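# Place the master-width blank in the vise against the jaw and stop

## Task

Identify the plain metal blank whose width matches the dark setting master, and set it in the vise resting on the two low loose bars. Those bars must finish standing upright between the jaws. The blank's entire long side must be pressed flush to the fixed jaw (the end block without hoses), and its short end must touch the work stop (the short rod between the jaws). The setting master and the other blanks must not end up obviously tipped over.

## Robot and tools

ROBOT. Two arms, left_arm and right_arm, each with six joints and a two-finger gripper. Each base sits near a calibrated spot in the scene frame: left_arm at (+0.014, +0.281, 0) m with quat_wxyz (+1.000, 0, 0, -0.019), and right_arm at (+0.056, -0.369, 0) m with quat_wxyz (+1.000, 0, 0, +0.004). A two-camera stand is fixed behind the arms. Loose objects may occasionally get a small shove from outside.

FRAMES. In the scene frame the origin is at table height, halfway between the nominal bases. +z points up, +x points out over the table, and left_arm is on the +y side. Camera image sides do not follow the arm names. Everything about a hand is given in that arm's own base frame: pose, velocity, targets and wrist-camera pose. The table and fixed cameras use the scene frame. Printed hand positions and orientations can be wrong by a few centimetres, more when the arm is stretched far. The gripper's fingers point along its +z axis and close along its x axis. end_effector_position is the point midway between the pads, and the fingertips extend 15.0 mm past it. The housing starts 65 mm behind that point and is 146 mm long along the closing direction and 50 mm wide. A block on a post sticks out about 11 cm from the wrist-roll axis toward the gripper's -y, about 2 cm ahead of the flange, and it turns with the gripper.

ROW FORMAT. A row always holds 18 numbers, even when only one arm moves: 9 for left_arm, then 9 for right_arm. Each arm's 9 are six absolute joint target angles in radians, then gripper position, force_limit and speed, each in [-1, 1]. Joint order within a row and in every per-joint list of a result: wrist roll, shoulder, waist, wrist pitch, forearm roll, elbow. Stated ranges in that order: wrist roll -6.283..6.283, shoulder -2.059..2.094, waist -6.283..6.283, wrist pitch -1.693..3.142, forearm roll -6.283..6.283, elbow -3.927..0.192. A real end may differ by up to 0.010 rad. A target more than 0.010 rad past an end that is also farther out than the current angle gets the call rejected. A target just past the real end is clipped, and the result then says "joint sent to its limit". Per control step a joint target stays within 0.637 rad of its measured angle. Joint target speed is capped at 3.14 rad/s, and the gripper speed is capped at 1 m/s.

GRIPPER NUMBERS. position +1 opens fully (108 mm); the pads meet near -0.96; send -1 to close until something blocks them. force_limit runs from about 2.5 N per pad at -1 to 32 N at +1, though actual grip varies by unit and closing speed. speed runs from 5 mm/s at -1 to 420 mm/s at +1. After the fingers stop, changes to force_limit or speed apply only if position also changes by at least 0.01. To leave a gripper alone, resend its last three numbers; 0 counts as a real command.

TOOLS.
execute_actions(actions, cameras): actions is a list of actions; each action is up to 15 rows, one per 1/30 s step. A short action holds its final row for the remaining steps. Images come back only for an empty list or when cameras names them (["all"], [] or names).
move(target, speed, blend, blocking, cameras): target is one 18-number row or a list of up to 15 rows, absolute joint angles. All joints interpolate together, so the hand traces a curve, with no collision avoidance. speed is rad/s for the joint travelling farthest, 0.01 to 3.14, default 0.5, and can be one number or one per target. blend (rad) rounds corners between listed targets; 0 stops at each. Paths take at least 0.5 s, and ones over 10 s stop early. Gripper values of later targets apply on arrival there, once everything rests. blocking=false returns after about 0.5 s while the move continues; a new move replaces the running one. The result adds a "move:" line: done, off_target (resting more than 0.01 rad off), moving, held (a check withheld steps or the clearance check stopped the path) or fault, plus limits=held if steps were withheld.
wait(seconds 0 to 10, cameras): holds the last command; a running move continues.
stop(cameras): brakes a running move; fingers keep moving.
zoom_image(camera, region [x0, y0, x1, y1] in pixels, at most 504 each way): enlarges part of the latest image from cam_left_wrist or cam_right_wrist (both 896x504).
show_instructions(): shows the reference images (the job sheet).
clear_fault(arm): clears a reported torque fault on left_arm or right_arm.
finished_scene(scene): ends the current scene, whose number appears at the end of each result; call nothing after it.

RESULTS. Joint positions, velocities, targets and torques are listed per arm in the joint order above. "Joint targets" are the angles currently driven toward; resend them to hold still. Velocities reading "within noise" omit hand velocities. Torques include gravity and have offsets, noise and drift; positive means toward a larger angle. is_grasped=1 means the fingers were stopped by an object short of the command; it is 0 while moving, at the command, or when the pads met. width_mm is the pad gap, and force_n is the pad force (about 10 N above the slow-close value, roughly ±10 N when empty). "joint command not followed" means the clearance check between arms changed or withheld targets. "Tool commands" shows current gripper commands.

AVOID. Torque faults occur on contact torque over the load limits (waist 46.2, shoulder 46.3, elbow 28.5, forearm roll 22.1, wrist pitch 10.9, wrist roll 10.7 N m); held weight counts. A fault makes the arm back off and stop until cleared. Holding at a torque limit for 1 s, or long overload, also faults. Motors heat when holding loads, staying stretched, or pushing at unreachable poses; a MOTOR HOT line appears at 65 °C, and at 80 °C the arm brakes for 30–60 s. Faster moves and targets set deeper past contact hit harder. Arm-to-arm contact, including one gripper clamping the other's fingers, can fail the job. Never drop parts, release them while moving, slam into fixed or heavy things, or let anything leave the table.

Each tool is called after "Request:" in YAML: its name, and indented under it one key for each argument.

Reference images:

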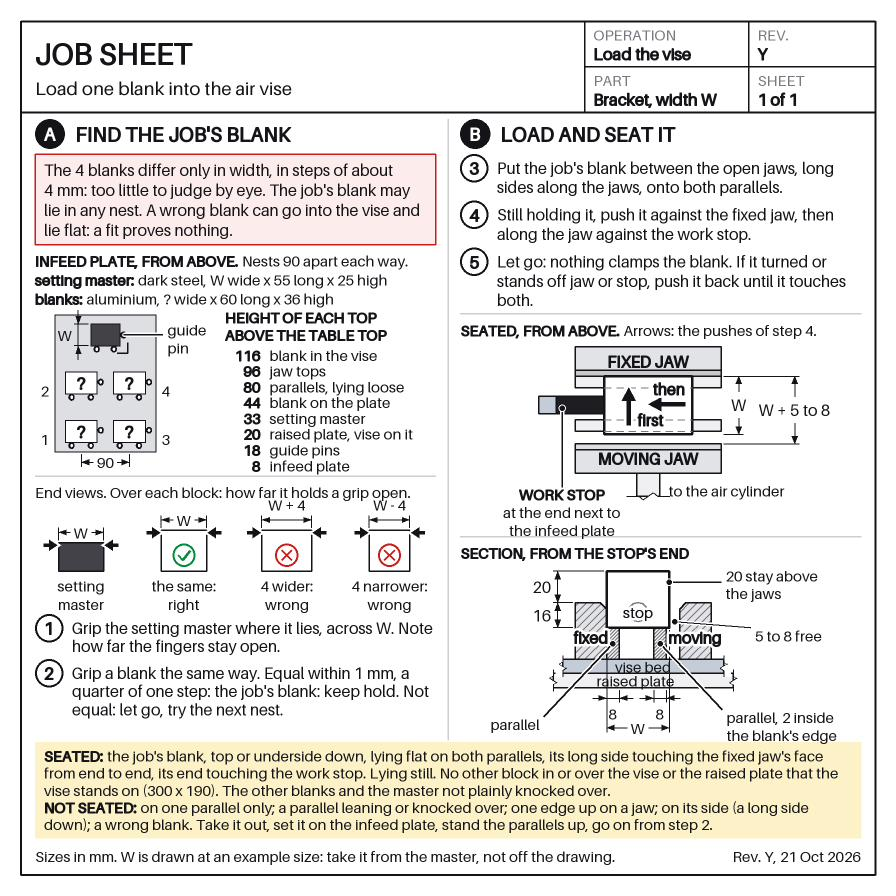

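## Session

Request:
execute_actions:
  actions: []

Nothing of this call was run. Scene 2 begins with your next reply.

Request:
execute_actions:
  actions: []

Scene clock: 0.00 s.
left_arm: end_effector_position=(+0.4462, +0.2991, +0.2383) width_mm=108.10 is_grasped=0 force_n=0.00 end_effector_quat_wxyz=(-0.542, +0.640, +0.459, +0.294) | right_arm: end_effector_position=(+0.2210, -0.1397, +0.2973) width_mm=108.10 is_grasped=0 force_n=0.00 end_effector_quat_wxyz=(-0.103, +0.022, +0.947, +0.302)
Joint names: [wrist roll, shoulder, waist, wrist pitch, forearm roll, elbow]
Joint positions: left_arm=[0.492 0.255 0.155 1.384 1.414 -1.062] | right_arm=[-1.564 -0.275 -0.832 1.887 0.27 -1.02]
Joint velocities: within noise
Joint torques (N m): no reading
Joint targets: left_arm=[0.492 0.255 0.155 1.384 1.414 -1.062] | right_arm=[-1.564 -0.275 -0.832 1.887 0.270 -1.020]
Tool commands: left_gripper/position=+1.0 left_gripper/force_limit=+1.0 left_gripper/speed=+1.0 right_gripper/position=+1.0 right_gripper/force_limit=+1.0 right_gripper/speed=+1.0

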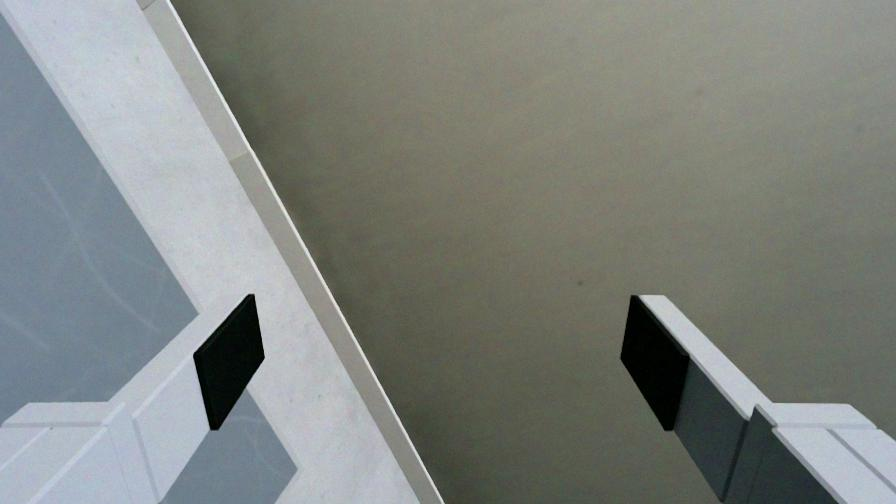

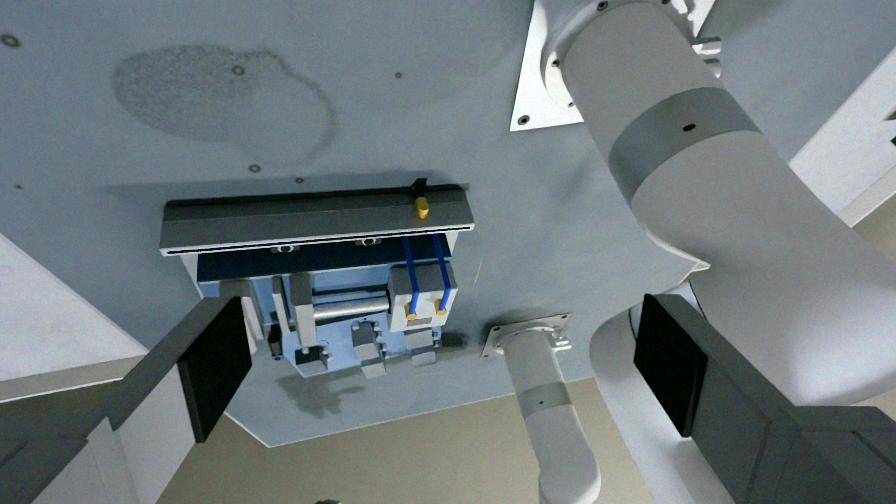

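Request:
move:
  target: [0.492,0.255,0.155,1.384,1.414,-1.062,1,1,1,-0.0426,-0.1746,0.743,1.764,0,-1.589,1,1,1]
  cameras: ["all"]

Scene clock: 76.30 s.
left_arm: end_effector_position=(+0.4461, +0.2992, +0.2385) width_mm=108.10 is_grasped=0 force_n=0.00 end_effector_quat_wxyz=(-0.542, +0.640, +0.459, +0.294) | right_arm: end_effector_position=(+0.2949, +0.2709, +0.4501) width_mm=108.10 is_grasped=0 force_n=0.00 end_effector_quat_wxyz=(+0.000, +0.000, +1.000, +0.000)
Joint names: [wrist roll, shoulder, waist, wrist pitch, forearm roll, elbow]
Joint positions: left_arm=[0.492 0.255 0.155 1.384 1.414 -1.062] | right_arm=[-0.043 -0.175 0.743 1.764 0 -1.589]
Joint torques (N m): left_arm=[1.42 -38.57 6.12 2.76 -0.6 -13.42] | right_arm=[1.5 -15.29 5.38 -6.2 -3.5 -21.26]
Joint targets: left_arm=[0.492 0.255 0.155 1.384 1.414 -1.062] | right_arm=[-0.043 -0.175 0.743 1.764 0.000 -1.589]
move: done

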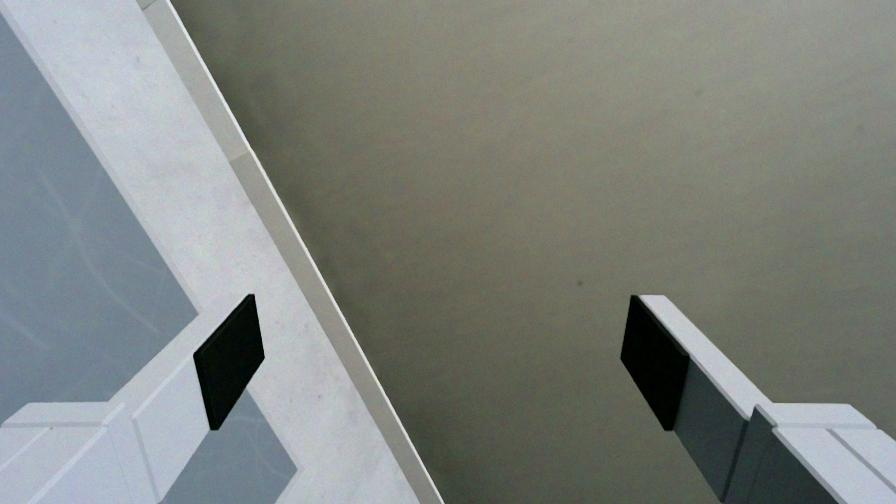

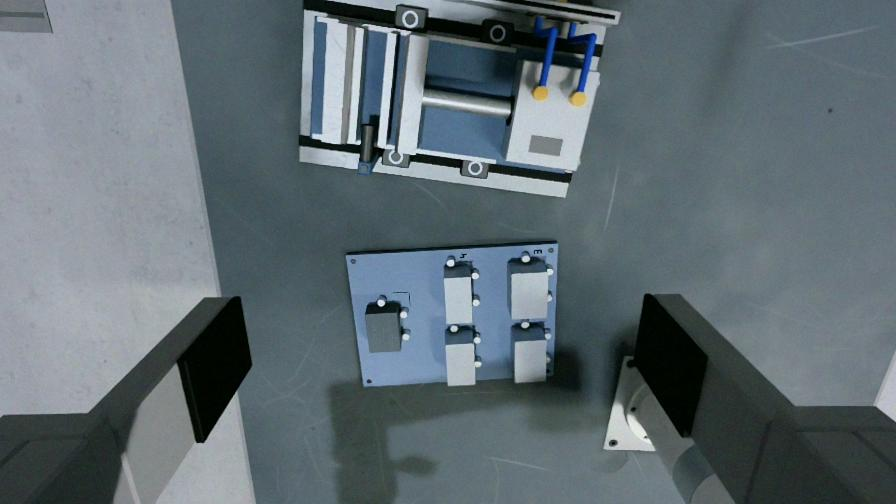

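Request:
move:
  target: [0.492,0.255,0.155,1.384,1.414,-1.062,1,1,1,0.077,0.5745,0.9202,1.2654,0,-1.8399,1,1,1]
  cameras: ["cam_right_wrist"]

Scene clock: 129.37 s.
left_arm: end_effector_position=(+0.4461, +0.2992, +0.2385) width_mm=108.10 is_grasped=0 force_n=0.00 end_effector_quat_wxyz=(-0.542, +0.640, +0.459, +0.294) | right_arm: end_effector_position=(+0.3788, +0.4977, +0.1998) width_mm=108.10 is_grasped=0 force_n=0.00 end_effector_quat_wxyz=(+0.000, -0.029, +1.000, +0.000)
Joint names: [wrist roll, shoulder, waist, wrist pitch, forearm roll, elbow]
Joint positions: left_arm=[0.492 0.255 0.155 1.384 1.414 -1.062] | right_arm=[0.077 0.574 0.92 1.265 0 -1.84]
Joint torques (N m): left_arm=[1.41 -38.44 6.07 2.76 -0.55 -12.71] | right_arm=[1.46 -36.49 5 -6.14 -2.96 -23.3]
Joint targets: left_arm=[0.492 0.255 0.155 1.384 1.414 -1.062] | right_arm=[0.077 0.575 0.920 1.265 0.000 -1.840]
move: done
Images, in order (width x height): cam_right_wrist 896x504.

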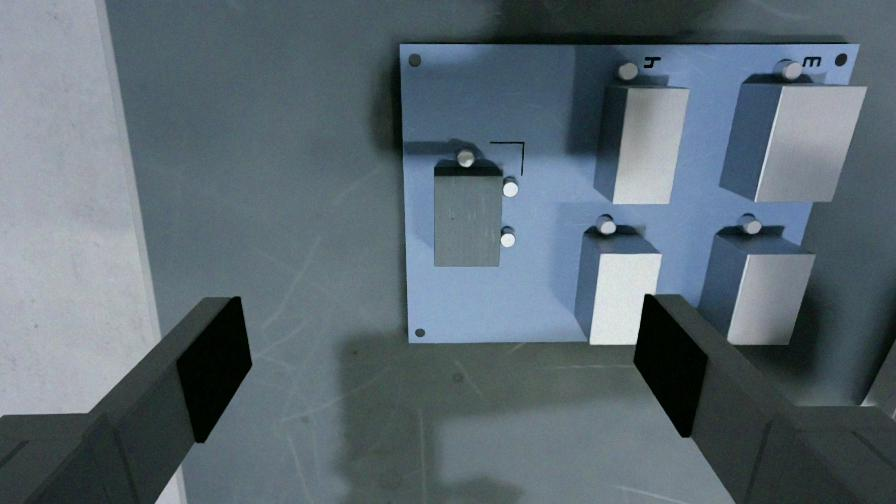

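Request:
move:
  target: [0.492,0.255,0.155,1.384,1.414,-1.062,1,1,1,0.1076,0.6579,0.9506,1.0838,0,-1.7417,0.31,-0.5,0]
  cameras: ["cam_right_wrist"]

Scene clock: 164.30 s.
left_arm: end_effector_position=(+0.4461, +0.2992, +0.2385) width_mm=108.10 is_grasped=0 force_n=0.00 end_effector_quat_wxyz=(-0.542, +0.640, +0.459, +0.294) | right_arm: end_effector_position=(+0.3669, +0.5137, +0.1197) width_mm=70.05 is_grasped=0 force_n=0.00 end_effector_quat_wxyz=(+0.000, -0.029, +1.000, +0.000)
Joint names: [wrist roll, shoulder, waist, wrist pitch, forearm roll, elbow]
Joint positions: left_arm=[0.492 0.255 0.155 1.384 1.414 -1.062] | right_arm=[0.108 0.658 0.951 1.084 0 -1.742]
Joint torques (N m): left_arm=[1.43 -38.68 6 2.73 -0.42 -12.71] | right_arm=[1.52 -37.09 5.15 -6.13 -2.54 -17.65]
Joint targets: left_arm=[0.492 0.255 0.155 1.384 1.414 -1.062] | right_arm=[0.108 0.658 0.951 1.084 0.000 -1.742]
move: done
Images, in order (width x height): cam_right_wrist 896x504.

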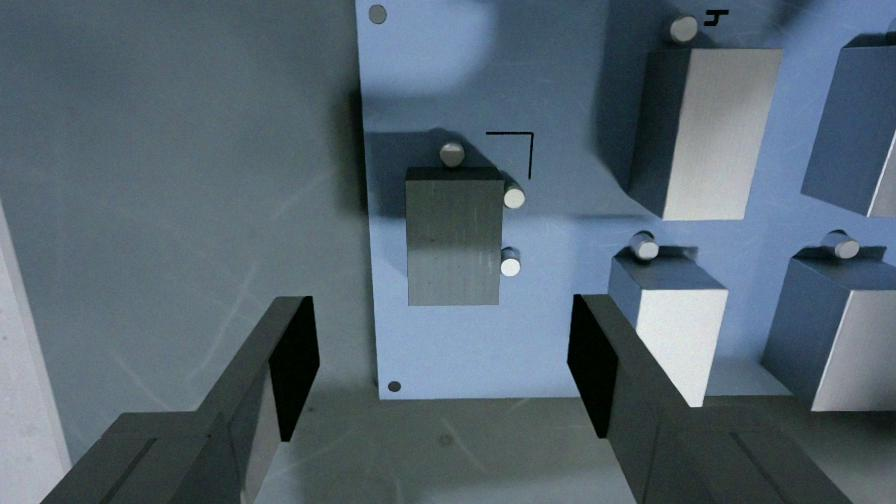

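Request:
move:
  target:
    - [0.492,0.255,0.155,1.384,1.414,-1.062,1,1,1,0.1146,0.7713,0.9576,0.9094,0,-1.6807,0.31,-0.5,0]
    - [0.492,0.255,0.155,1.384,1.414,-1.062,1,1,1,0.1146,0.7713,0.9576,0.9094,0,-1.6807,-1,-0.7,-0.85]
  speed: 0.2
  cameras: ["cam_right_wrist"]

Scene clock: 181.93 s.
left_arm: end_effector_position=(+0.4461, +0.2992, +0.2385) width_mm=108.10 is_grasped=0 force_n=0.00 end_effector_quat_wxyz=(-0.542, +0.640, +0.459, +0.294) | right_arm: end_effector_position=(+0.3628, +0.5157, +0.0365) width_mm=38.78 is_grasped=1 force_n=13.86 end_effector_quat_wxyz=(+0.000, -0.029, +1.000, +0.000)
Joint names: [wrist roll, shoulder, waist, wrist pitch, forearm roll, elbow]
Joint positions: left_arm=[0.492 0.255 0.155 1.384 1.414 -1.062] | right_arm=[0.115 0.771 0.958 0.909 0 -1.681]
Joint torques (N m): left_arm=[1.47 -38.55 5.92 2.76 -0.52 -12.85] | right_arm=[1.46 -38.29 1.96 -5.89 -2.01 -17.84]
Joint targets: left_arm=[0.492 0.255 0.155 1.384 1.414 -1.062] | right_arm=[0.115 0.771 0.958 0.909 0.000 -1.681]
move: done
Images, in order (width x height): cam_right_wrist 896x504.

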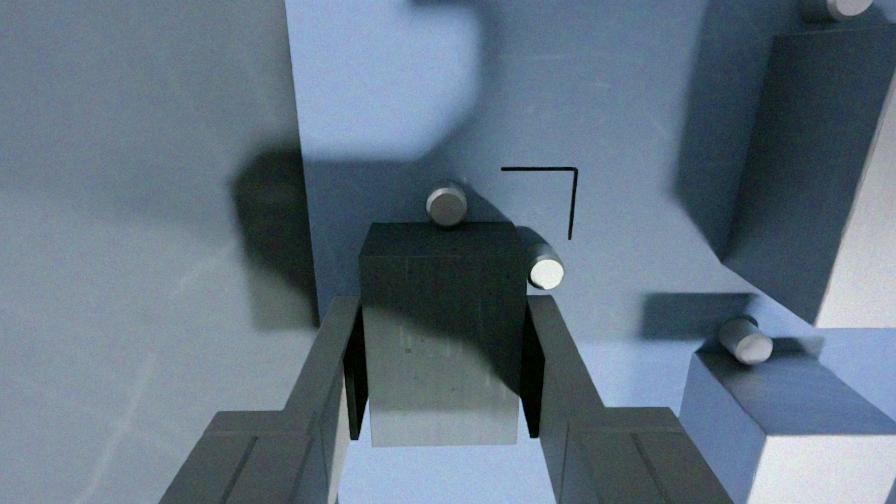

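Request:
move:
  target:
    - [0.492,0.255,0.155,1.384,1.414,-1.062,1,1,1,0.1146,0.7713,0.9576,0.9094,0,-1.6807,-0.98,-0.7,-0.85]
    - [0.492,0.255,0.155,1.384,1.414,-1.062,1,1,1,0.1146,0.7713,0.9576,0.9094,0,-1.6807,0.31,-0.5,-0.5]
    - [0.492,0.255,0.2,1.384,1.414,-1.062,1,1,1,0.1146,0.6579,0.9576,1.0838,0,-1.7417,0.31,-0.5,-0.5]
    - [0.492,0.255,1.3,1.384,1.414,-1.062,1,1,1,0.414,0.4631,1.2571,0.9689,0,-1.432,0.31,-0.5,-0.5]
  speed: [0.3,0.3,0.3,0.6]
  cameras: ["cam_right_wrist"]

Scene clock: 229.60 s.
left_arm: end_effector_position=(-0.0882, +0.5298, +0.2385) width_mm=108.10 is_grasped=0 force_n=0.00 end_effector_quat_wxyz=(-0.615, +0.289, +0.732, -0.047) | right_arm: end_effector_position=(+0.1781, +0.5490, +0.1196) width_mm=70.05 is_grasped=0 force_n=0.00 end_effector_quat_wxyz=(+0.000, -0.029, +1.000, +0.000)
Joint names: [wrist roll, shoulder, waist, wrist pitch, forearm roll, elbow]
Joint positions: left_arm=[0.492 0.255 1.3 1.384 1.414 -1.062] | right_arm=[0.414 0.463 1.257 0.969 0 -1.432]
Joint torques (N m): left_arm=[1.48 -37.96 6.2 1.58 -0.4 -12.9] | right_arm=[1.54 -45.09 5.23 -6.13 -1.24 -16.94]
Joint targets: left_arm=[0.492 0.255 1.300 1.384 1.414 -1.062] | right_arm=[0.414 0.463 1.257 0.969 0.000 -1.432]
move: done
Images, in order (width x height): cam_right_wrist 896x504.

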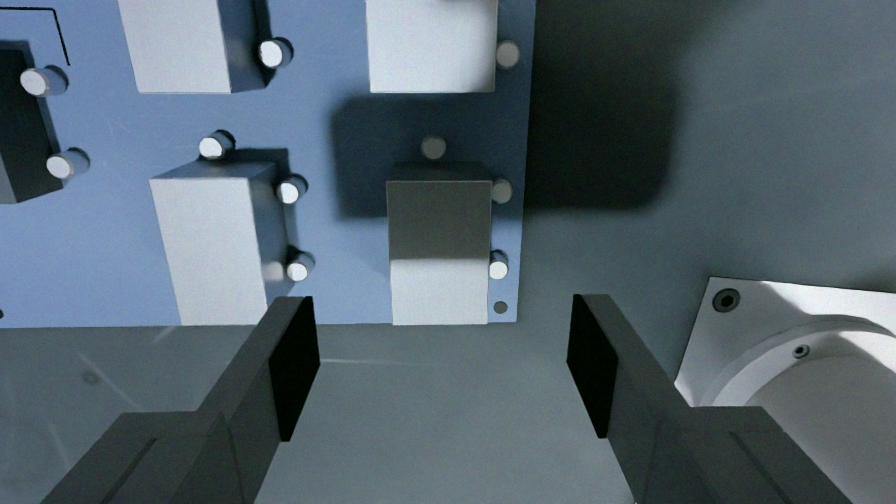

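Request:
move:
  target:
    - [0.492,0.255,1.3,1.384,1.414,-1.062,1,1,1,0.414,0.5842,1.2571,0.7996,0,-1.3838,0.31,-0.5,-0.5]
    - [0.492,0.255,1.3,1.384,1.414,-1.062,1,1,1,0.414,0.5842,1.2571,0.7996,0,-1.3838,-1,-0.7,-0.85]
  speed: 0.2
  cameras: ["cam_right_wrist"]

Scene clock: 243.67 s.
left_arm: end_effector_position=(-0.0882, +0.5298, +0.2385) width_mm=108.10 is_grasped=0 force_n=0.00 end_effector_quat_wxyz=(-0.615, +0.289, +0.732, -0.047) | right_arm: end_effector_position=(+0.1781, +0.5490, +0.0437) width_mm=38.90 is_grasped=0 force_n=13.86 end_effector_quat_wxyz=(+0.000, -0.029, +1.000, +0.000)
Joint names: [wrist roll, shoulder, waist, wrist pitch, forearm roll, elbow]
Joint positions: left_arm=[0.492 0.255 1.3 1.384 1.414 -1.062] | right_arm=[0.414 0.584 1.257 0.8 0 -1.384]
Joint torques (N m): left_arm=[1.47 -37.06 6.06 -0.37 -0.36 -12.83] | right_arm=[1.38 -33.72 4.62 -5.73 -0.73 -15.83]
Joint targets: left_arm=[0.492 0.255 1.300 1.384 1.414 -1.062] | right_arm=[0.414 0.584 1.257 0.800 0.000 -1.384]
move: done
Images, in order (width x height): cam_right_wrist 896x504.

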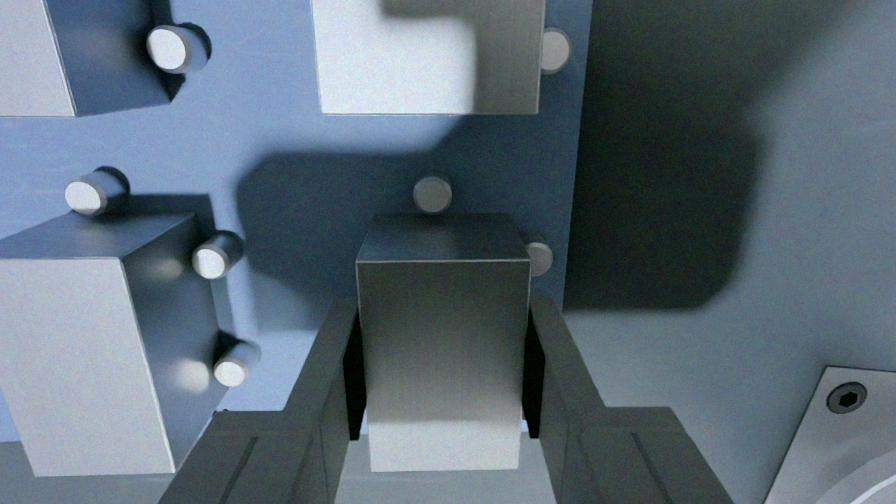

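Request:
move:
  target:
    - [0.492,0.255,1.3,1.384,1.414,-1.062,1,1,1,0.414,0.5842,1.2571,0.7996,0,-1.3838,-0.98,0.0,-0.85]
    - [0.492,0.255,1.3,1.384,1.414,-1.062,1,1,1,0.414,0.5556,1.2571,0.8336,0,-1.3892,-0.98,0.0,-0.85]
    - [0.492,0.255,1.3,1.384,1.414,-1.062,1,1,1,0.414,0.4631,1.2571,0.9689,0,-1.432,-0.98,0.0,-0.85]
    - [0.492,0.255,1.3,1.384,1.414,-1.062,1,1,1,0.414,0.3609,1.2571,1.3011,0,-1.662,-0.98,0.0,-0.85]
    - [0.492,0.255,1.3,1.384,1.414,-1.062,1,1,1,-0.2427,-0.2634,0.4121,1.1835,0,-0.9201,-0.98,0.0,-0.85]
  speed: [0.2,0.1,0.2,0.4,0.5]
  blend: [0,0.02,0.05,0.1,0]
  cameras: ["cam_right_wrist"]

Scene clock: 281.07 s.
left_arm: end_effector_position=(-0.0882, +0.5298, +0.2385) width_mm=108.10 is_grasped=0 force_n=0.00 end_effector_quat_wxyz=(-0.615, +0.289, +0.732, -0.047) | right_arm: end_effector_position=(+0.3665, +0.1602, +0.2500) width_mm=38.80 is_grasped=1 force_n=18.71 end_effector_quat_wxyz=(+0.000, +0.065, +0.998, +0.000)
Joint names: [wrist roll, shoulder, waist, wrist pitch, forearm roll, elbow]
Joint positions: left_arm=[0.492 0.255 1.3 1.384 1.414 -1.062] | right_arm=[-0.243 -0.263 0.412 1.183 0 -0.92]
Joint torques (N m): left_arm=[1.49 -35.63 5.98 -0.38 -0.26 -12.96] | right_arm=[-1.55 -28.62 -4.7 -6.45 0.04 -19.2]
Joint targets: left_arm=[0.492 0.255 1.300 1.384 1.414 -1.062] | right_arm=[-0.243 -0.263 0.412 1.183 0.000 -0.920]
move: done; blend cut to 0.017 rad at target 2
Images, in order (width x height): cam_right_wrist 896x504.

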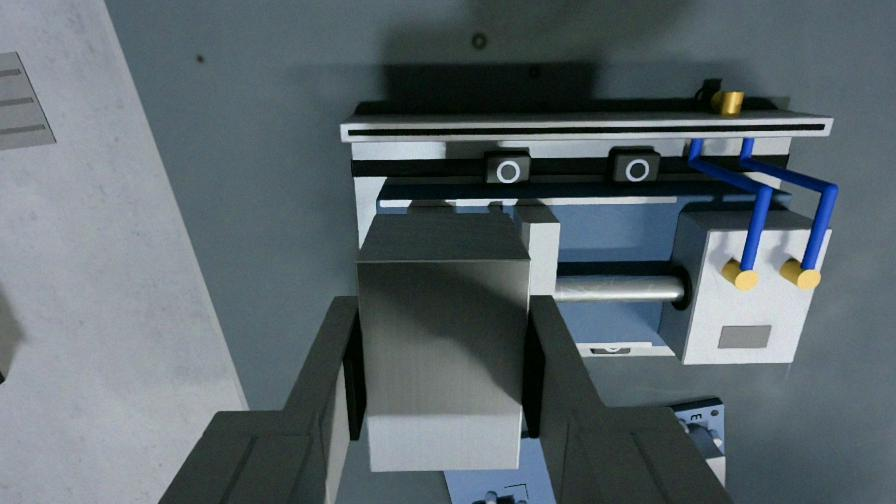

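Request:
move:
  target: [0.492,0.255,1.3,1.384,1.414,-1.062,1,1,1,-0.0709,-0.1122,0.5993,1.183,0,-1.0708,-0.98,0.0,-0.85]
  speed: 0.4
  cameras: ["cam_right_wrist"]

Request:
zoom_image:
  camera: "cam_right_wrist"
  region: [300, 0, 600, 260]

Scene clock: 310.00 s.
left_arm: end_effector_position=(-0.0882, +0.5298, +0.2385) width_mm=108.10 is_grasped=0 force_n=0.00 end_effector_quat_wxyz=(-0.615, +0.289, +0.732, -0.047) | right_arm: end_effector_position=(+0.3664, +0.2502, +0.2499) width_mm=38.80 is_grasped=1 force_n=18.71 end_effector_quat_wxyz=(+0.000, +0.058, +0.998, +0.000)
Joint names: [wrist roll, shoulder, waist, wrist pitch, forearm roll, elbow]
Joint positions: left_arm=[0.492 0.255 1.3 1.384 1.414 -1.062] | right_arm=[-0.071 -0.112 0.599 1.183 0 -1.071]
Joint torques (N m): left_arm=[1.5 -34.66 5.95 -0.35 -0.2 -13.13] | right_arm=[1.5 -20.68 5.12 -5.4 0.52 -23.92]
Joint targets: left_arm=[0.492 0.255 1.300 1.384 1.414 -1.062] | right_arm=[-0.071 -0.112 0.599 1.183 0.000 -1.071]
move: done
Images, in order (width x height): cam_right_wrist 896x504.

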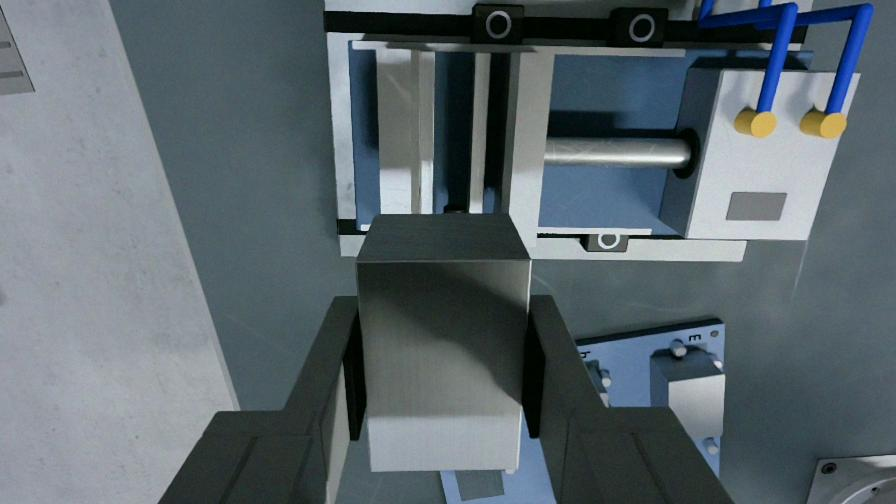

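Scaled by 1.680 from the camera's 896x504 image, which has a finer 1280x720 frame.

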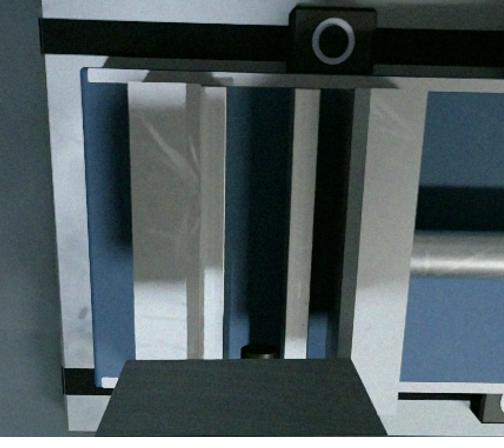

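Request:
move:
  target: [0.492,0.255,1.3,1.384,1.414,-1.062,1,1,1,-0.1081,-0.1241,0.5534,0.9288,0,-0.8047,-0.98,0.0,-0.85]
  speed: 0.3
  cameras: ["cam_right_wrist"]

Request:
zoom_image:
  camera: "cam_right_wrist"
  region: [250, 100, 650, 500]

Scene clock: 367.37 s.
left_arm: end_effector_position=(-0.0882, +0.5298, +0.2385) width_mm=108.10 is_grasped=0 force_n=0.00 end_effector_quat_wxyz=(-0.615, +0.289, +0.732, -0.047) | right_arm: end_effector_position=(+0.3527, +0.2179, +0.1650) width_mm=38.80 is_grasped=1 force_n=18.71 end_effector_quat_wxyz=(+0.000, +0.062, +0.998, +0.000)
Joint names: [wrist roll, shoulder, waist, wrist pitch, forearm roll, elbow]
Joint positions: left_arm=[0.492 0.255 1.3 1.384 1.414 -1.062] | right_arm=[-0.108 -0.124 0.553 0.929 0 -0.805]
Joint torques (N m): left_arm=[1.43 -33.9 5.95 -0.36 -0.09 -13.05] | right_arm=[-1.48 -30.9 -4.94 -6.72 0.91 -17.48]
Joint targets: left_arm=[0.492 0.255 1.300 1.384 1.414 -1.062] | right_arm=[-0.108 -0.124 0.553 0.929 0.000 -0.805]
move: done
Images, in order (width x height): cam_right_wrist 896x504.

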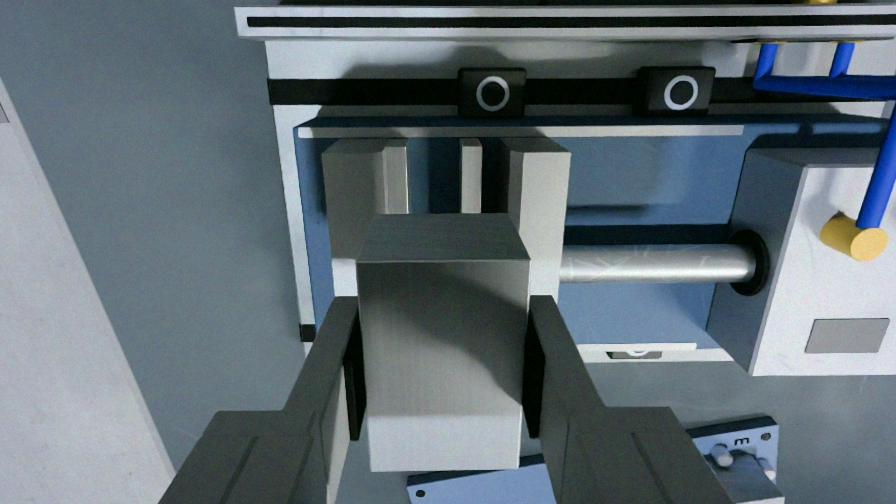

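Scaled by 1.260 from the camera's 896x504 image, which has a finer 1280x720 frame.

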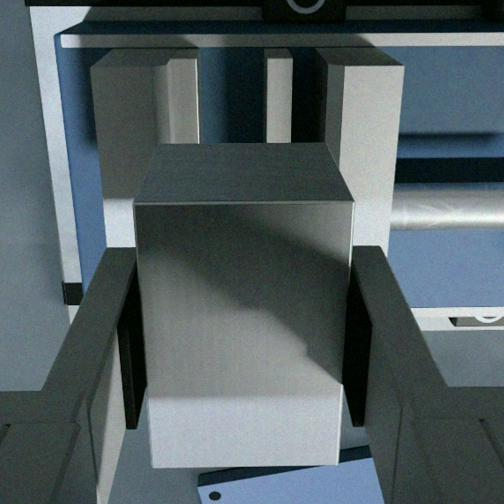

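Request:
move:
  target:
    - [0.492,0.255,1.3,1.384,1.414,-1.062,1,1,1,-0.107,-0.0668,0.5545,0.8217,0,-0.7549,-0.98,0.0,-0.85]
    - [0.492,0.255,1.3,1.384,1.414,-1.062,1,1,1,-0.107,-0.0412,0.5545,0.7814,0,-0.7402,-0.98,0.0,-0.85]
  speed: [0.1,0.03]
  cameras: ["cam_right_wrist"]

Request:
zoom_image:
  camera: "cam_right_wrist"
  region: [250, 100, 650, 500]

Scene clock: 395.97 s.
left_arm: end_effector_position=(-0.0882, +0.5298, +0.2385) width_mm=108.10 is_grasped=0 force_n=0.00 end_effector_quat_wxyz=(-0.615, +0.289, +0.732, -0.047) | right_arm: end_effector_position=(+0.3519, +0.2180, +0.1169) width_mm=38.80 is_grasped=1 force_n=18.71 end_effector_quat_wxyz=(+0.000, +0.062, +0.998, +0.000)
Joint names: [wrist roll, shoulder, waist, wrist pitch, forearm roll, elbow]
Joint positions: left_arm=[0.492 0.255 1.3 1.384 1.414 -1.062] | right_arm=[-0.107 -0.041 0.555 0.781 0 -0.74]
Joint torques (N m): left_arm=[1.48 -32.76 6.09 -0.33 -0.06 -13.02] | right_arm=[0.9 -19.48 4.93 -6.5 1.57 -16.4]
Joint targets: left_arm=[0.492 0.255 1.300 1.384 1.414 -1.062] | right_arm=[-0.107 -0.041 0.554 0.781 0.000 -0.740]
move: done
Images, in order (width x height): cam_right_wrist 896x504.

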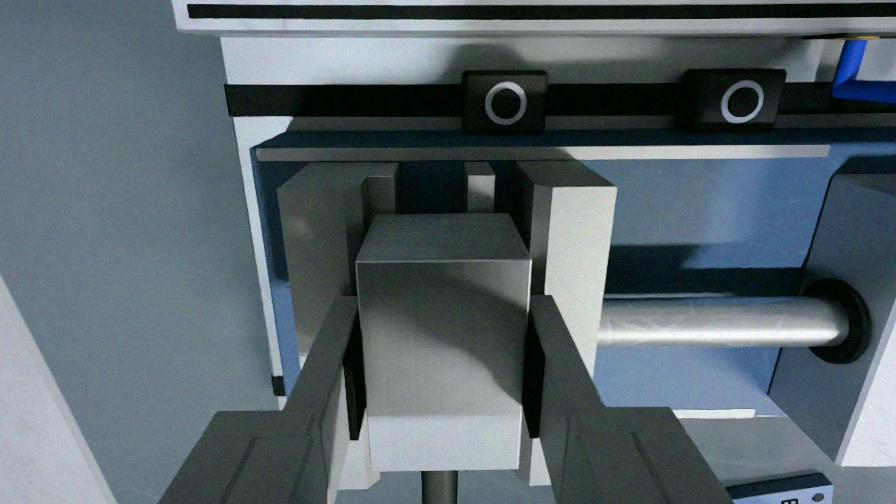

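Scaled by 1.260 from the camera's 896x504 image, which has a finer 1280x720 frame.

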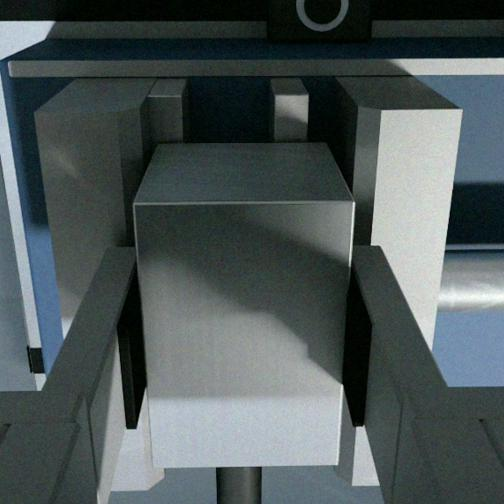

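Request:
move:
  target: [0.492,0.255,1.3,1.384,1.414,-1.062,1,1,1,-0.1085,-0.0387,0.553,0.7818,0,-0.743,-0.98,0.0,-0.85]
  speed: 0.02

Request:
move:
  target: [0.492,0.255,1.3,1.384,1.414,-1.062,1,1,1,-0.11,-0.0363,0.5515,0.7822,0,-0.7459,-0.98,0.0,-0.85]
  speed: 0.02
  cameras: ["cam_right_wrist"]

Request:
zoom_image:
  camera: "cam_right_wrist"
  region: [330, 130, 580, 330]

Scene clock: 417.23 s.
left_arm: end_effector_position=(-0.0882, +0.5298, +0.2385) width_mm=108.10 is_grasped=0 force_n=0.00 end_effector_quat_wxyz=(-0.615, +0.289, +0.732, -0.047) | right_arm: end_effector_position=(+0.3530, +0.2179, +0.1169) width_mm=38.80 is_grasped=1 force_n=18.71 end_effector_quat_wxyz=(+0.000, +0.062, +0.998, +0.000)
Joint names: [wrist roll, shoulder, waist, wrist pitch, forearm roll, elbow]
Joint positions: left_arm=[0.492 0.255 1.3 1.384 1.414 -1.062] | right_arm=[-0.108 -0.039 0.553 0.781 0 -0.743]
Joint torques (N m): left_arm=[1.46 -32.09 5.93 -0.32 0.01 -13.16] | right_arm=[-1.57 -19.6 -5.24 -0.57 1.96 -21.7]
Joint targets: left_arm=[0.492 0.255 1.300 1.384 1.414 -1.062] | right_arm=[-0.108 -0.039 0.553 0.782 0.000 -0.743]
move: done

Scene clock: 417.93 s.
left_arm: end_effector_position=(-0.0882, +0.5298, +0.2385) width_mm=108.10 is_grasped=0 force_n=0.00 end_effector_quat_wxyz=(-0.615, +0.289, +0.732, -0.047) | right_arm: end_effector_position=(+0.3539, +0.2177, +0.1169) width_mm=38.80 is_grasped=1 force_n=18.71 end_effector_quat_wxyz=(+0.000, +0.062, +0.998, +0.000)
Joint names: [wrist roll, shoulder, waist, wrist pitch, forearm roll, elbow]
Joint positions: left_arm=[0.492 0.255 1.3 1.384 1.414 -1.062] | right_arm=[-0.11 -0.036 0.552 0.782 0 -0.746]
Joint torques (N m): left_arm=[1.42 -31.89 5.94 -0.42 -0.09 -13.14] | right_arm=[-1.52 -19.54 -5.05 0.26 2.03 -21.78]
Joint targets: left_arm=[0.492 0.255 1.300 1.384 1.414 -1.062] | right_arm=[-0.110 -0.036 0.551 0.782 0.000 -0.746]
move: done
Images, in order (width x height): cam_right_wrist 896x504.

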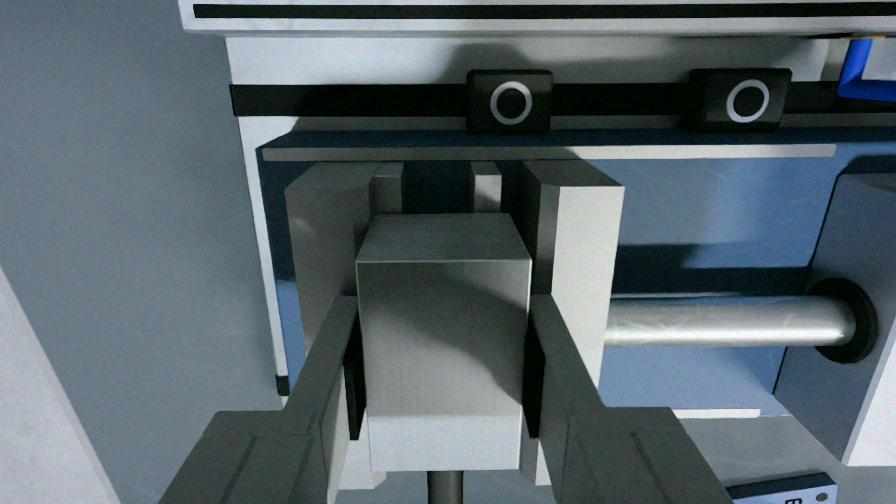

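Scaled by 2.016 from the camera's 896x504 image, which has a finer 1280x720 frame.

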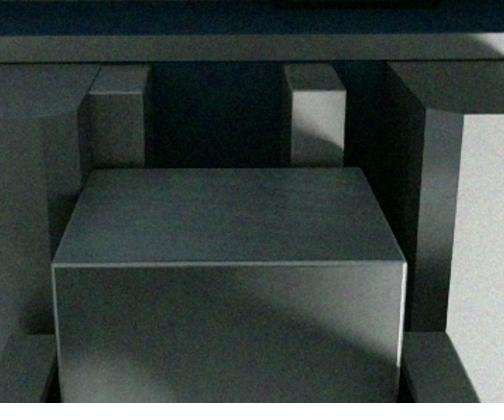

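Request:
move:
  target: [0.492,0.255,1.3,1.384,1.414,-1.062,1,1,1,-0.1107,-0.0351,0.5507,0.7824,0,-0.7473,-0.98,0.0,-0.85]
  speed: 0.02

Request:
move:
  target: [0.492,0.255,1.3,1.384,1.414,-1.062,1,1,1,-0.1115,-0.0338,0.55,0.7826,0,-0.7488,-0.98,0.0,-0.85]
  speed: 0.02
  cameras: ["cam_right_wrist"]

Request:
zoom_image:
  camera: "cam_right_wrist"
  region: [330, 130, 580, 330]

Scene clock: 426.30 s.
left_arm: end_effector_position=(-0.0882, +0.5298, +0.2385) width_mm=108.10 is_grasped=0 force_n=0.00 end_effector_quat_wxyz=(-0.615, +0.289, +0.732, -0.047) | right_arm: end_effector_position=(+0.3544, +0.2176, +0.1169) width_mm=38.80 is_grasped=1 force_n=19.26 end_effector_quat_wxyz=(+0.000, +0.062, +0.998, +0.000)
Joint names: [wrist roll, shoulder, waist, wrist pitch, forearm roll, elbow]
Joint positions: left_arm=[0.492 0.255 1.3 1.384 1.414 -1.062] | right_arm=[-0.111 -0.035 0.551 0.783 0 -0.747]
Joint torques (N m): left_arm=[1.47 -31.14 6.01 -0.33 -0.02 -13.26] | right_arm=[-1.31 -18.98 -9.56 -2.52 1.31 -24.52]
Joint targets: left_arm=[0.492 0.255 1.300 1.384 1.414 -1.062] | right_arm=[-0.111 -0.035 0.551 0.782 0.000 -0.747]
move: done

Scene clock: 427.00 s.
left_arm: end_effector_position=(-0.0882, +0.5298, +0.2385) width_mm=108.10 is_grasped=0 force_n=0.00 end_effector_quat_wxyz=(-0.615, +0.289, +0.732, -0.047) | right_arm: end_effector_position=(+0.3549, +0.2176, +0.1169) width_mm=38.79 is_grasped=1 force_n=17.74 end_effector_quat_wxyz=(+0.000, +0.062, +0.998, +0.000)
Joint names: [wrist roll, shoulder, waist, wrist pitch, forearm roll, elbow]
Joint positions: left_arm=[0.492 0.255 1.3 1.384 1.414 -1.062] | right_arm=[-0.111 -0.034 0.55 0.783 0 -0.749]
Joint torques (N m): left_arm=[1.51 -31.04 5.93 -0.36 -0.1 -13.26] | right_arm=[-1.39 -17.26 -13.06 -5.29 -0.58 -27.32]
Joint targets: left_arm=[0.492 0.255 1.300 1.384 1.414 -1.062] | right_arm=[-0.111 -0.034 0.550 0.783 0.000 -0.749]
move: done
Images, in order (width x height): cam_right_wrist 896x504.

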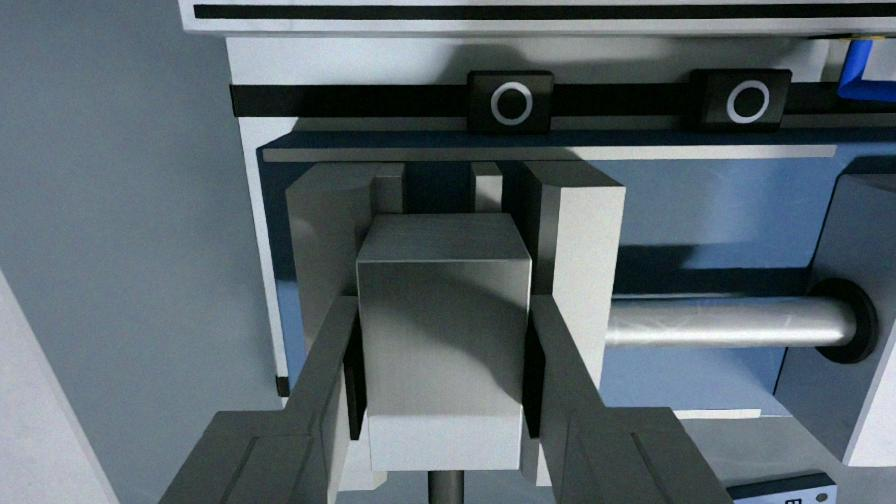

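Scaled by 2.016 from the camera's 896x504 image, which has a finer 1280x720 frame.

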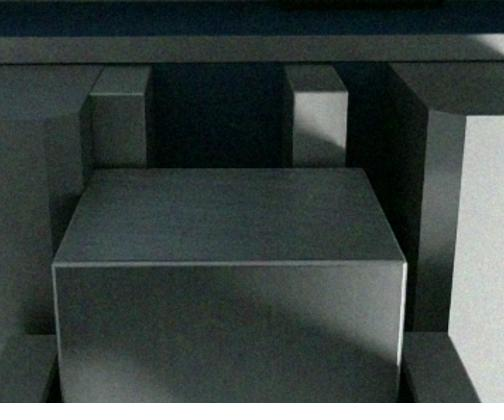

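Request:
move:
  target:
    - [0.492,0.255,1.3,1.384,1.414,-1.062,1,1,1,-0.1107,-0.0351,0.5507,0.7824,0,-0.7473,-0.98,0.0,-0.85]
    - [0.492,0.255,1.3,1.384,1.414,-1.062,1,1,1,-0.1013,-0.0252,0.5601,0.784,0,-0.7588,-0.98,0.0,-0.85]
  speed: 0.02

Request:
move:
  target: [0.492,0.255,1.3,1.384,1.414,-1.062,1,1,1,-0.0994,-0.0232,0.562,0.7843,0,-0.7611,-0.98,0.0,-0.85]
  speed: 0.02
  cameras: ["cam_right_wrist"]

Request:
zoom_image:
  camera: "cam_right_wrist"
  region: [330, 300, 580, 504]

Scene clock: 444.57 s.
left_arm: end_effector_position=(-0.0882, +0.5298, +0.2385) width_mm=108.10 is_grasped=0 force_n=0.00 end_effector_quat_wxyz=(-0.615, +0.289, +0.732, -0.047) | right_arm: end_effector_position=(+0.3550, +0.2226, +0.1170) width_mm=38.78 is_grasped=1 force_n=19.00 end_effector_quat_wxyz=(+0.000, +0.062, +0.998, +0.000)
Joint names: [wrist roll, shoulder, waist, wrist pitch, forearm roll, elbow]
Joint positions: left_arm=[0.492 0.255 1.3 1.384 1.414 -1.062] | right_arm=[-0.101 -0.025 0.56 0.784 0 -0.759]
Joint torques (N m): left_arm=[1.48 -30.25 5.9 -0.32 -0.02 -13.3] | right_arm=[0.89 -21.82 3.95 -2.75 1.67 -26.94]
Joint targets: left_arm=[0.492 0.255 1.300 1.384 1.414 -1.062] | right_arm=[-0.101 -0.025 0.560 0.784 0.000 -0.759]
move: done

Scene clock: 445.27 s.
left_arm: end_effector_position=(-0.0882, +0.5298, +0.2385) width_mm=108.10 is_grasped=0 force_n=0.00 end_effector_quat_wxyz=(-0.615, +0.289, +0.732, -0.047) | right_arm: end_effector_position=(+0.3551, +0.2236, +0.1170) width_mm=38.78 is_grasped=1 force_n=19.05 end_effector_quat_wxyz=(+0.000, +0.062, +0.998, +0.000)
Joint names: [wrist roll, shoulder, waist, wrist pitch, forearm roll, elbow]
Joint positions: left_arm=[0.492 0.255 1.3 1.384 1.414 -1.062] | right_arm=[-0.099 -0.023 0.562 0.784 0 -0.761]
Joint torques (N m): left_arm=[1.46 -30.1 6.01 -0.27 0.12 -13.26] | right_arm=[0.84 -22.07 3.77 -2.88 2.05 -27.04]
Joint targets: left_arm=[0.492 0.255 1.300 1.384 1.414 -1.062] | right_arm=[-0.099 -0.023 0.562 0.784 0.000 -0.761]
move: done
Images, in order (width x height): cam_right_wrist 896x504.

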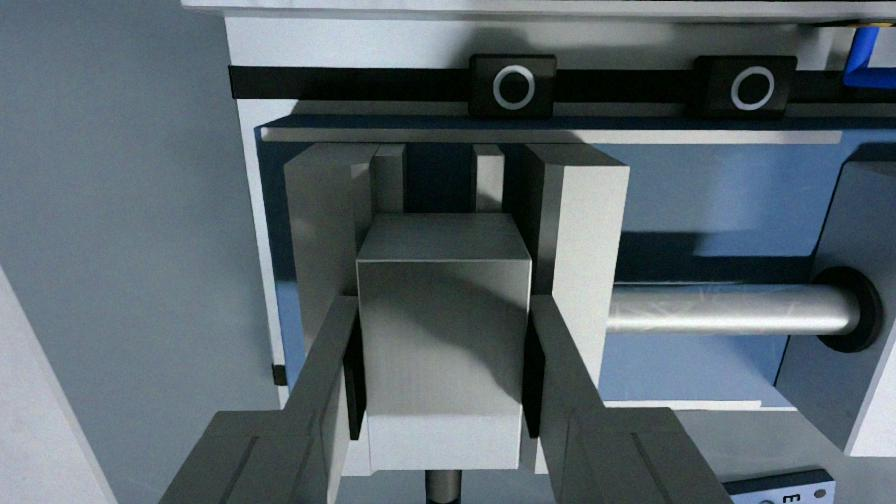

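Scaled by 2.016 from the camera's 896x504 image, which has a finer 1280x720 frame.

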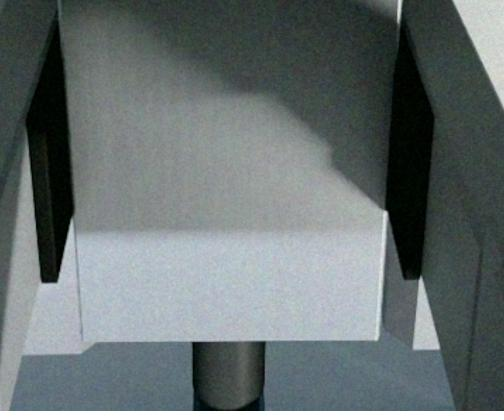

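Request:
move:
  target: [0.492,0.255,1.3,1.384,1.414,-1.062,1,1,1,-0.0975,-0.0212,0.5639,0.7846,0,-0.7634,-0.98,0.0,-0.85]
  speed: 0.02

Request:
move:
  target: [0.492,0.255,1.3,1.384,1.414,-1.062,1,1,1,-0.096,-0.0196,0.5654,0.7848,0,-0.7652,-0.98,0.0,-0.85]
  speed: 0.02

Request:
move:
  target: [0.492,0.255,1.3,1.384,1.414,-1.062,1,1,1,-0.0945,-0.018,0.5669,0.7851,0,-0.7671,-0.98,0.0,-0.85]
  speed: 0.02
  cameras: ["cam_right_wrist"]

Scene clock: 456.30 s.
left_arm: end_effector_position=(-0.0882, +0.5298, +0.2385) width_mm=108.10 is_grasped=0 force_n=0.00 end_effector_quat_wxyz=(-0.615, +0.289, +0.732, -0.047) | right_arm: end_effector_position=(+0.3552, +0.2246, +0.1169) width_mm=38.78 is_grasped=1 force_n=19.05 end_effector_quat_wxyz=(+0.000, +0.062, +0.998, +0.000)
Joint names: [wrist roll, shoulder, waist, wrist pitch, forearm roll, elbow]
Joint positions: left_arm=[0.492 0.255 1.3 1.384 1.414 -1.062] | right_arm=[-0.098 -0.021 0.564 0.785 0 -0.763]
Joint torques (N m): left_arm=[1.43 -29.33 5.93 -0.36 -0.06 -13.41] | right_arm=[0.85 -22.23 3.69 -2.94 2.1 -27.25]
Joint targets: left_arm=[0.492 0.255 1.300 1.384 1.414 -1.062] | right_arm=[-0.098 -0.021 0.564 0.785 0.000 -0.763]
move: done

Scene clock: 457.00 s.
left_arm: end_effector_position=(-0.0882, +0.5298, +0.2385) width_mm=108.10 is_grasped=0 force_n=0.00 end_effector_quat_wxyz=(-0.615, +0.289, +0.732, -0.047) | right_arm: end_effector_position=(+0.3553, +0.2254, +0.1169) width_mm=38.78 is_grasped=1 force_n=19.07 end_effector_quat_wxyz=(+0.000, +0.062, +0.998, +0.000)
Joint names: [wrist roll, shoulder, waist, wrist pitch, forearm roll, elbow]
Joint positions: left_arm=[0.492 0.255 1.3 1.384 1.414 -1.062] | right_arm=[-0.096 -0.02 0.565 0.785 0 -0.765]
Joint torques (N m): left_arm=[1.49 -29.18 5.83 -0.35 0.07 -13.33] | right_arm=[1.03 -22.53 3.8 -2.99 1.84 -27.41]
Joint targets: left_arm=[0.492 0.255 1.300 1.384 1.414 -1.062] | right_arm=[-0.096 -0.020 0.565 0.785 0.000 -0.765]
move: done

Scene clock: 457.70 s.
left_arm: end_effector_position=(-0.0882, +0.5298, +0.2385) width_mm=108.10 is_grasped=0 force_n=0.00 end_effector_quat_wxyz=(-0.615, +0.289, +0.732, -0.047) | right_arm: end_effector_position=(+0.3554, +0.2262, +0.1169) width_mm=38.78 is_grasped=1 force_n=19.03 end_effector_quat_wxyz=(+0.000, +0.062, +0.998, +0.000)
Joint names: [wrist roll, shoulder, waist, wrist pitch, forearm roll, elbow]
Joint positions: left_arm=[0.492 0.255 1.3 1.384 1.414 -1.062] | right_arm=[-0.095 -0.018 0.567 0.785 0 -0.767]
Joint torques (N m): left_arm=[1.45 -29.1 5.93 -0.34 0.06 -13.35] | right_arm=[1.01 -22.49 3.78 -2.96 1.84 -27.25]
Joint targets: left_arm=[0.492 0.255 1.300 1.384 1.414 -1.062] | right_arm=[-0.095 -0.018 0.567 0.785 0.000 -0.767]
move: done
Images, in order (width x height): cam_right_wrist 896x504.

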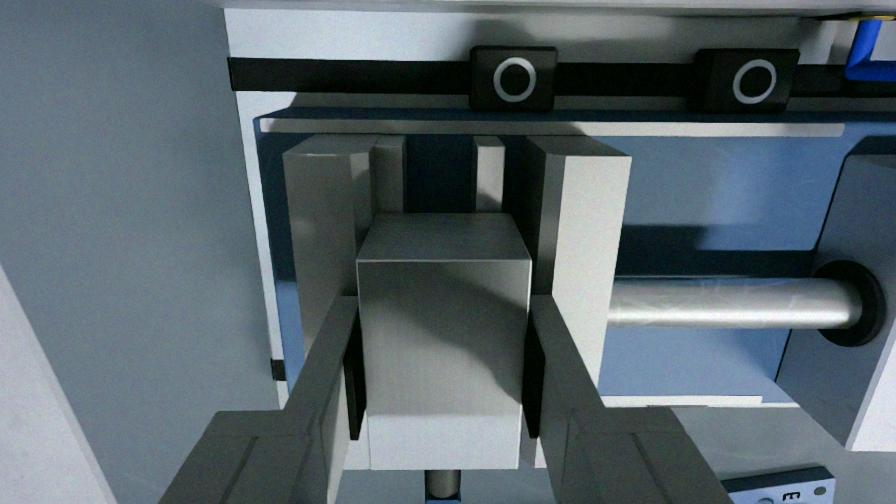

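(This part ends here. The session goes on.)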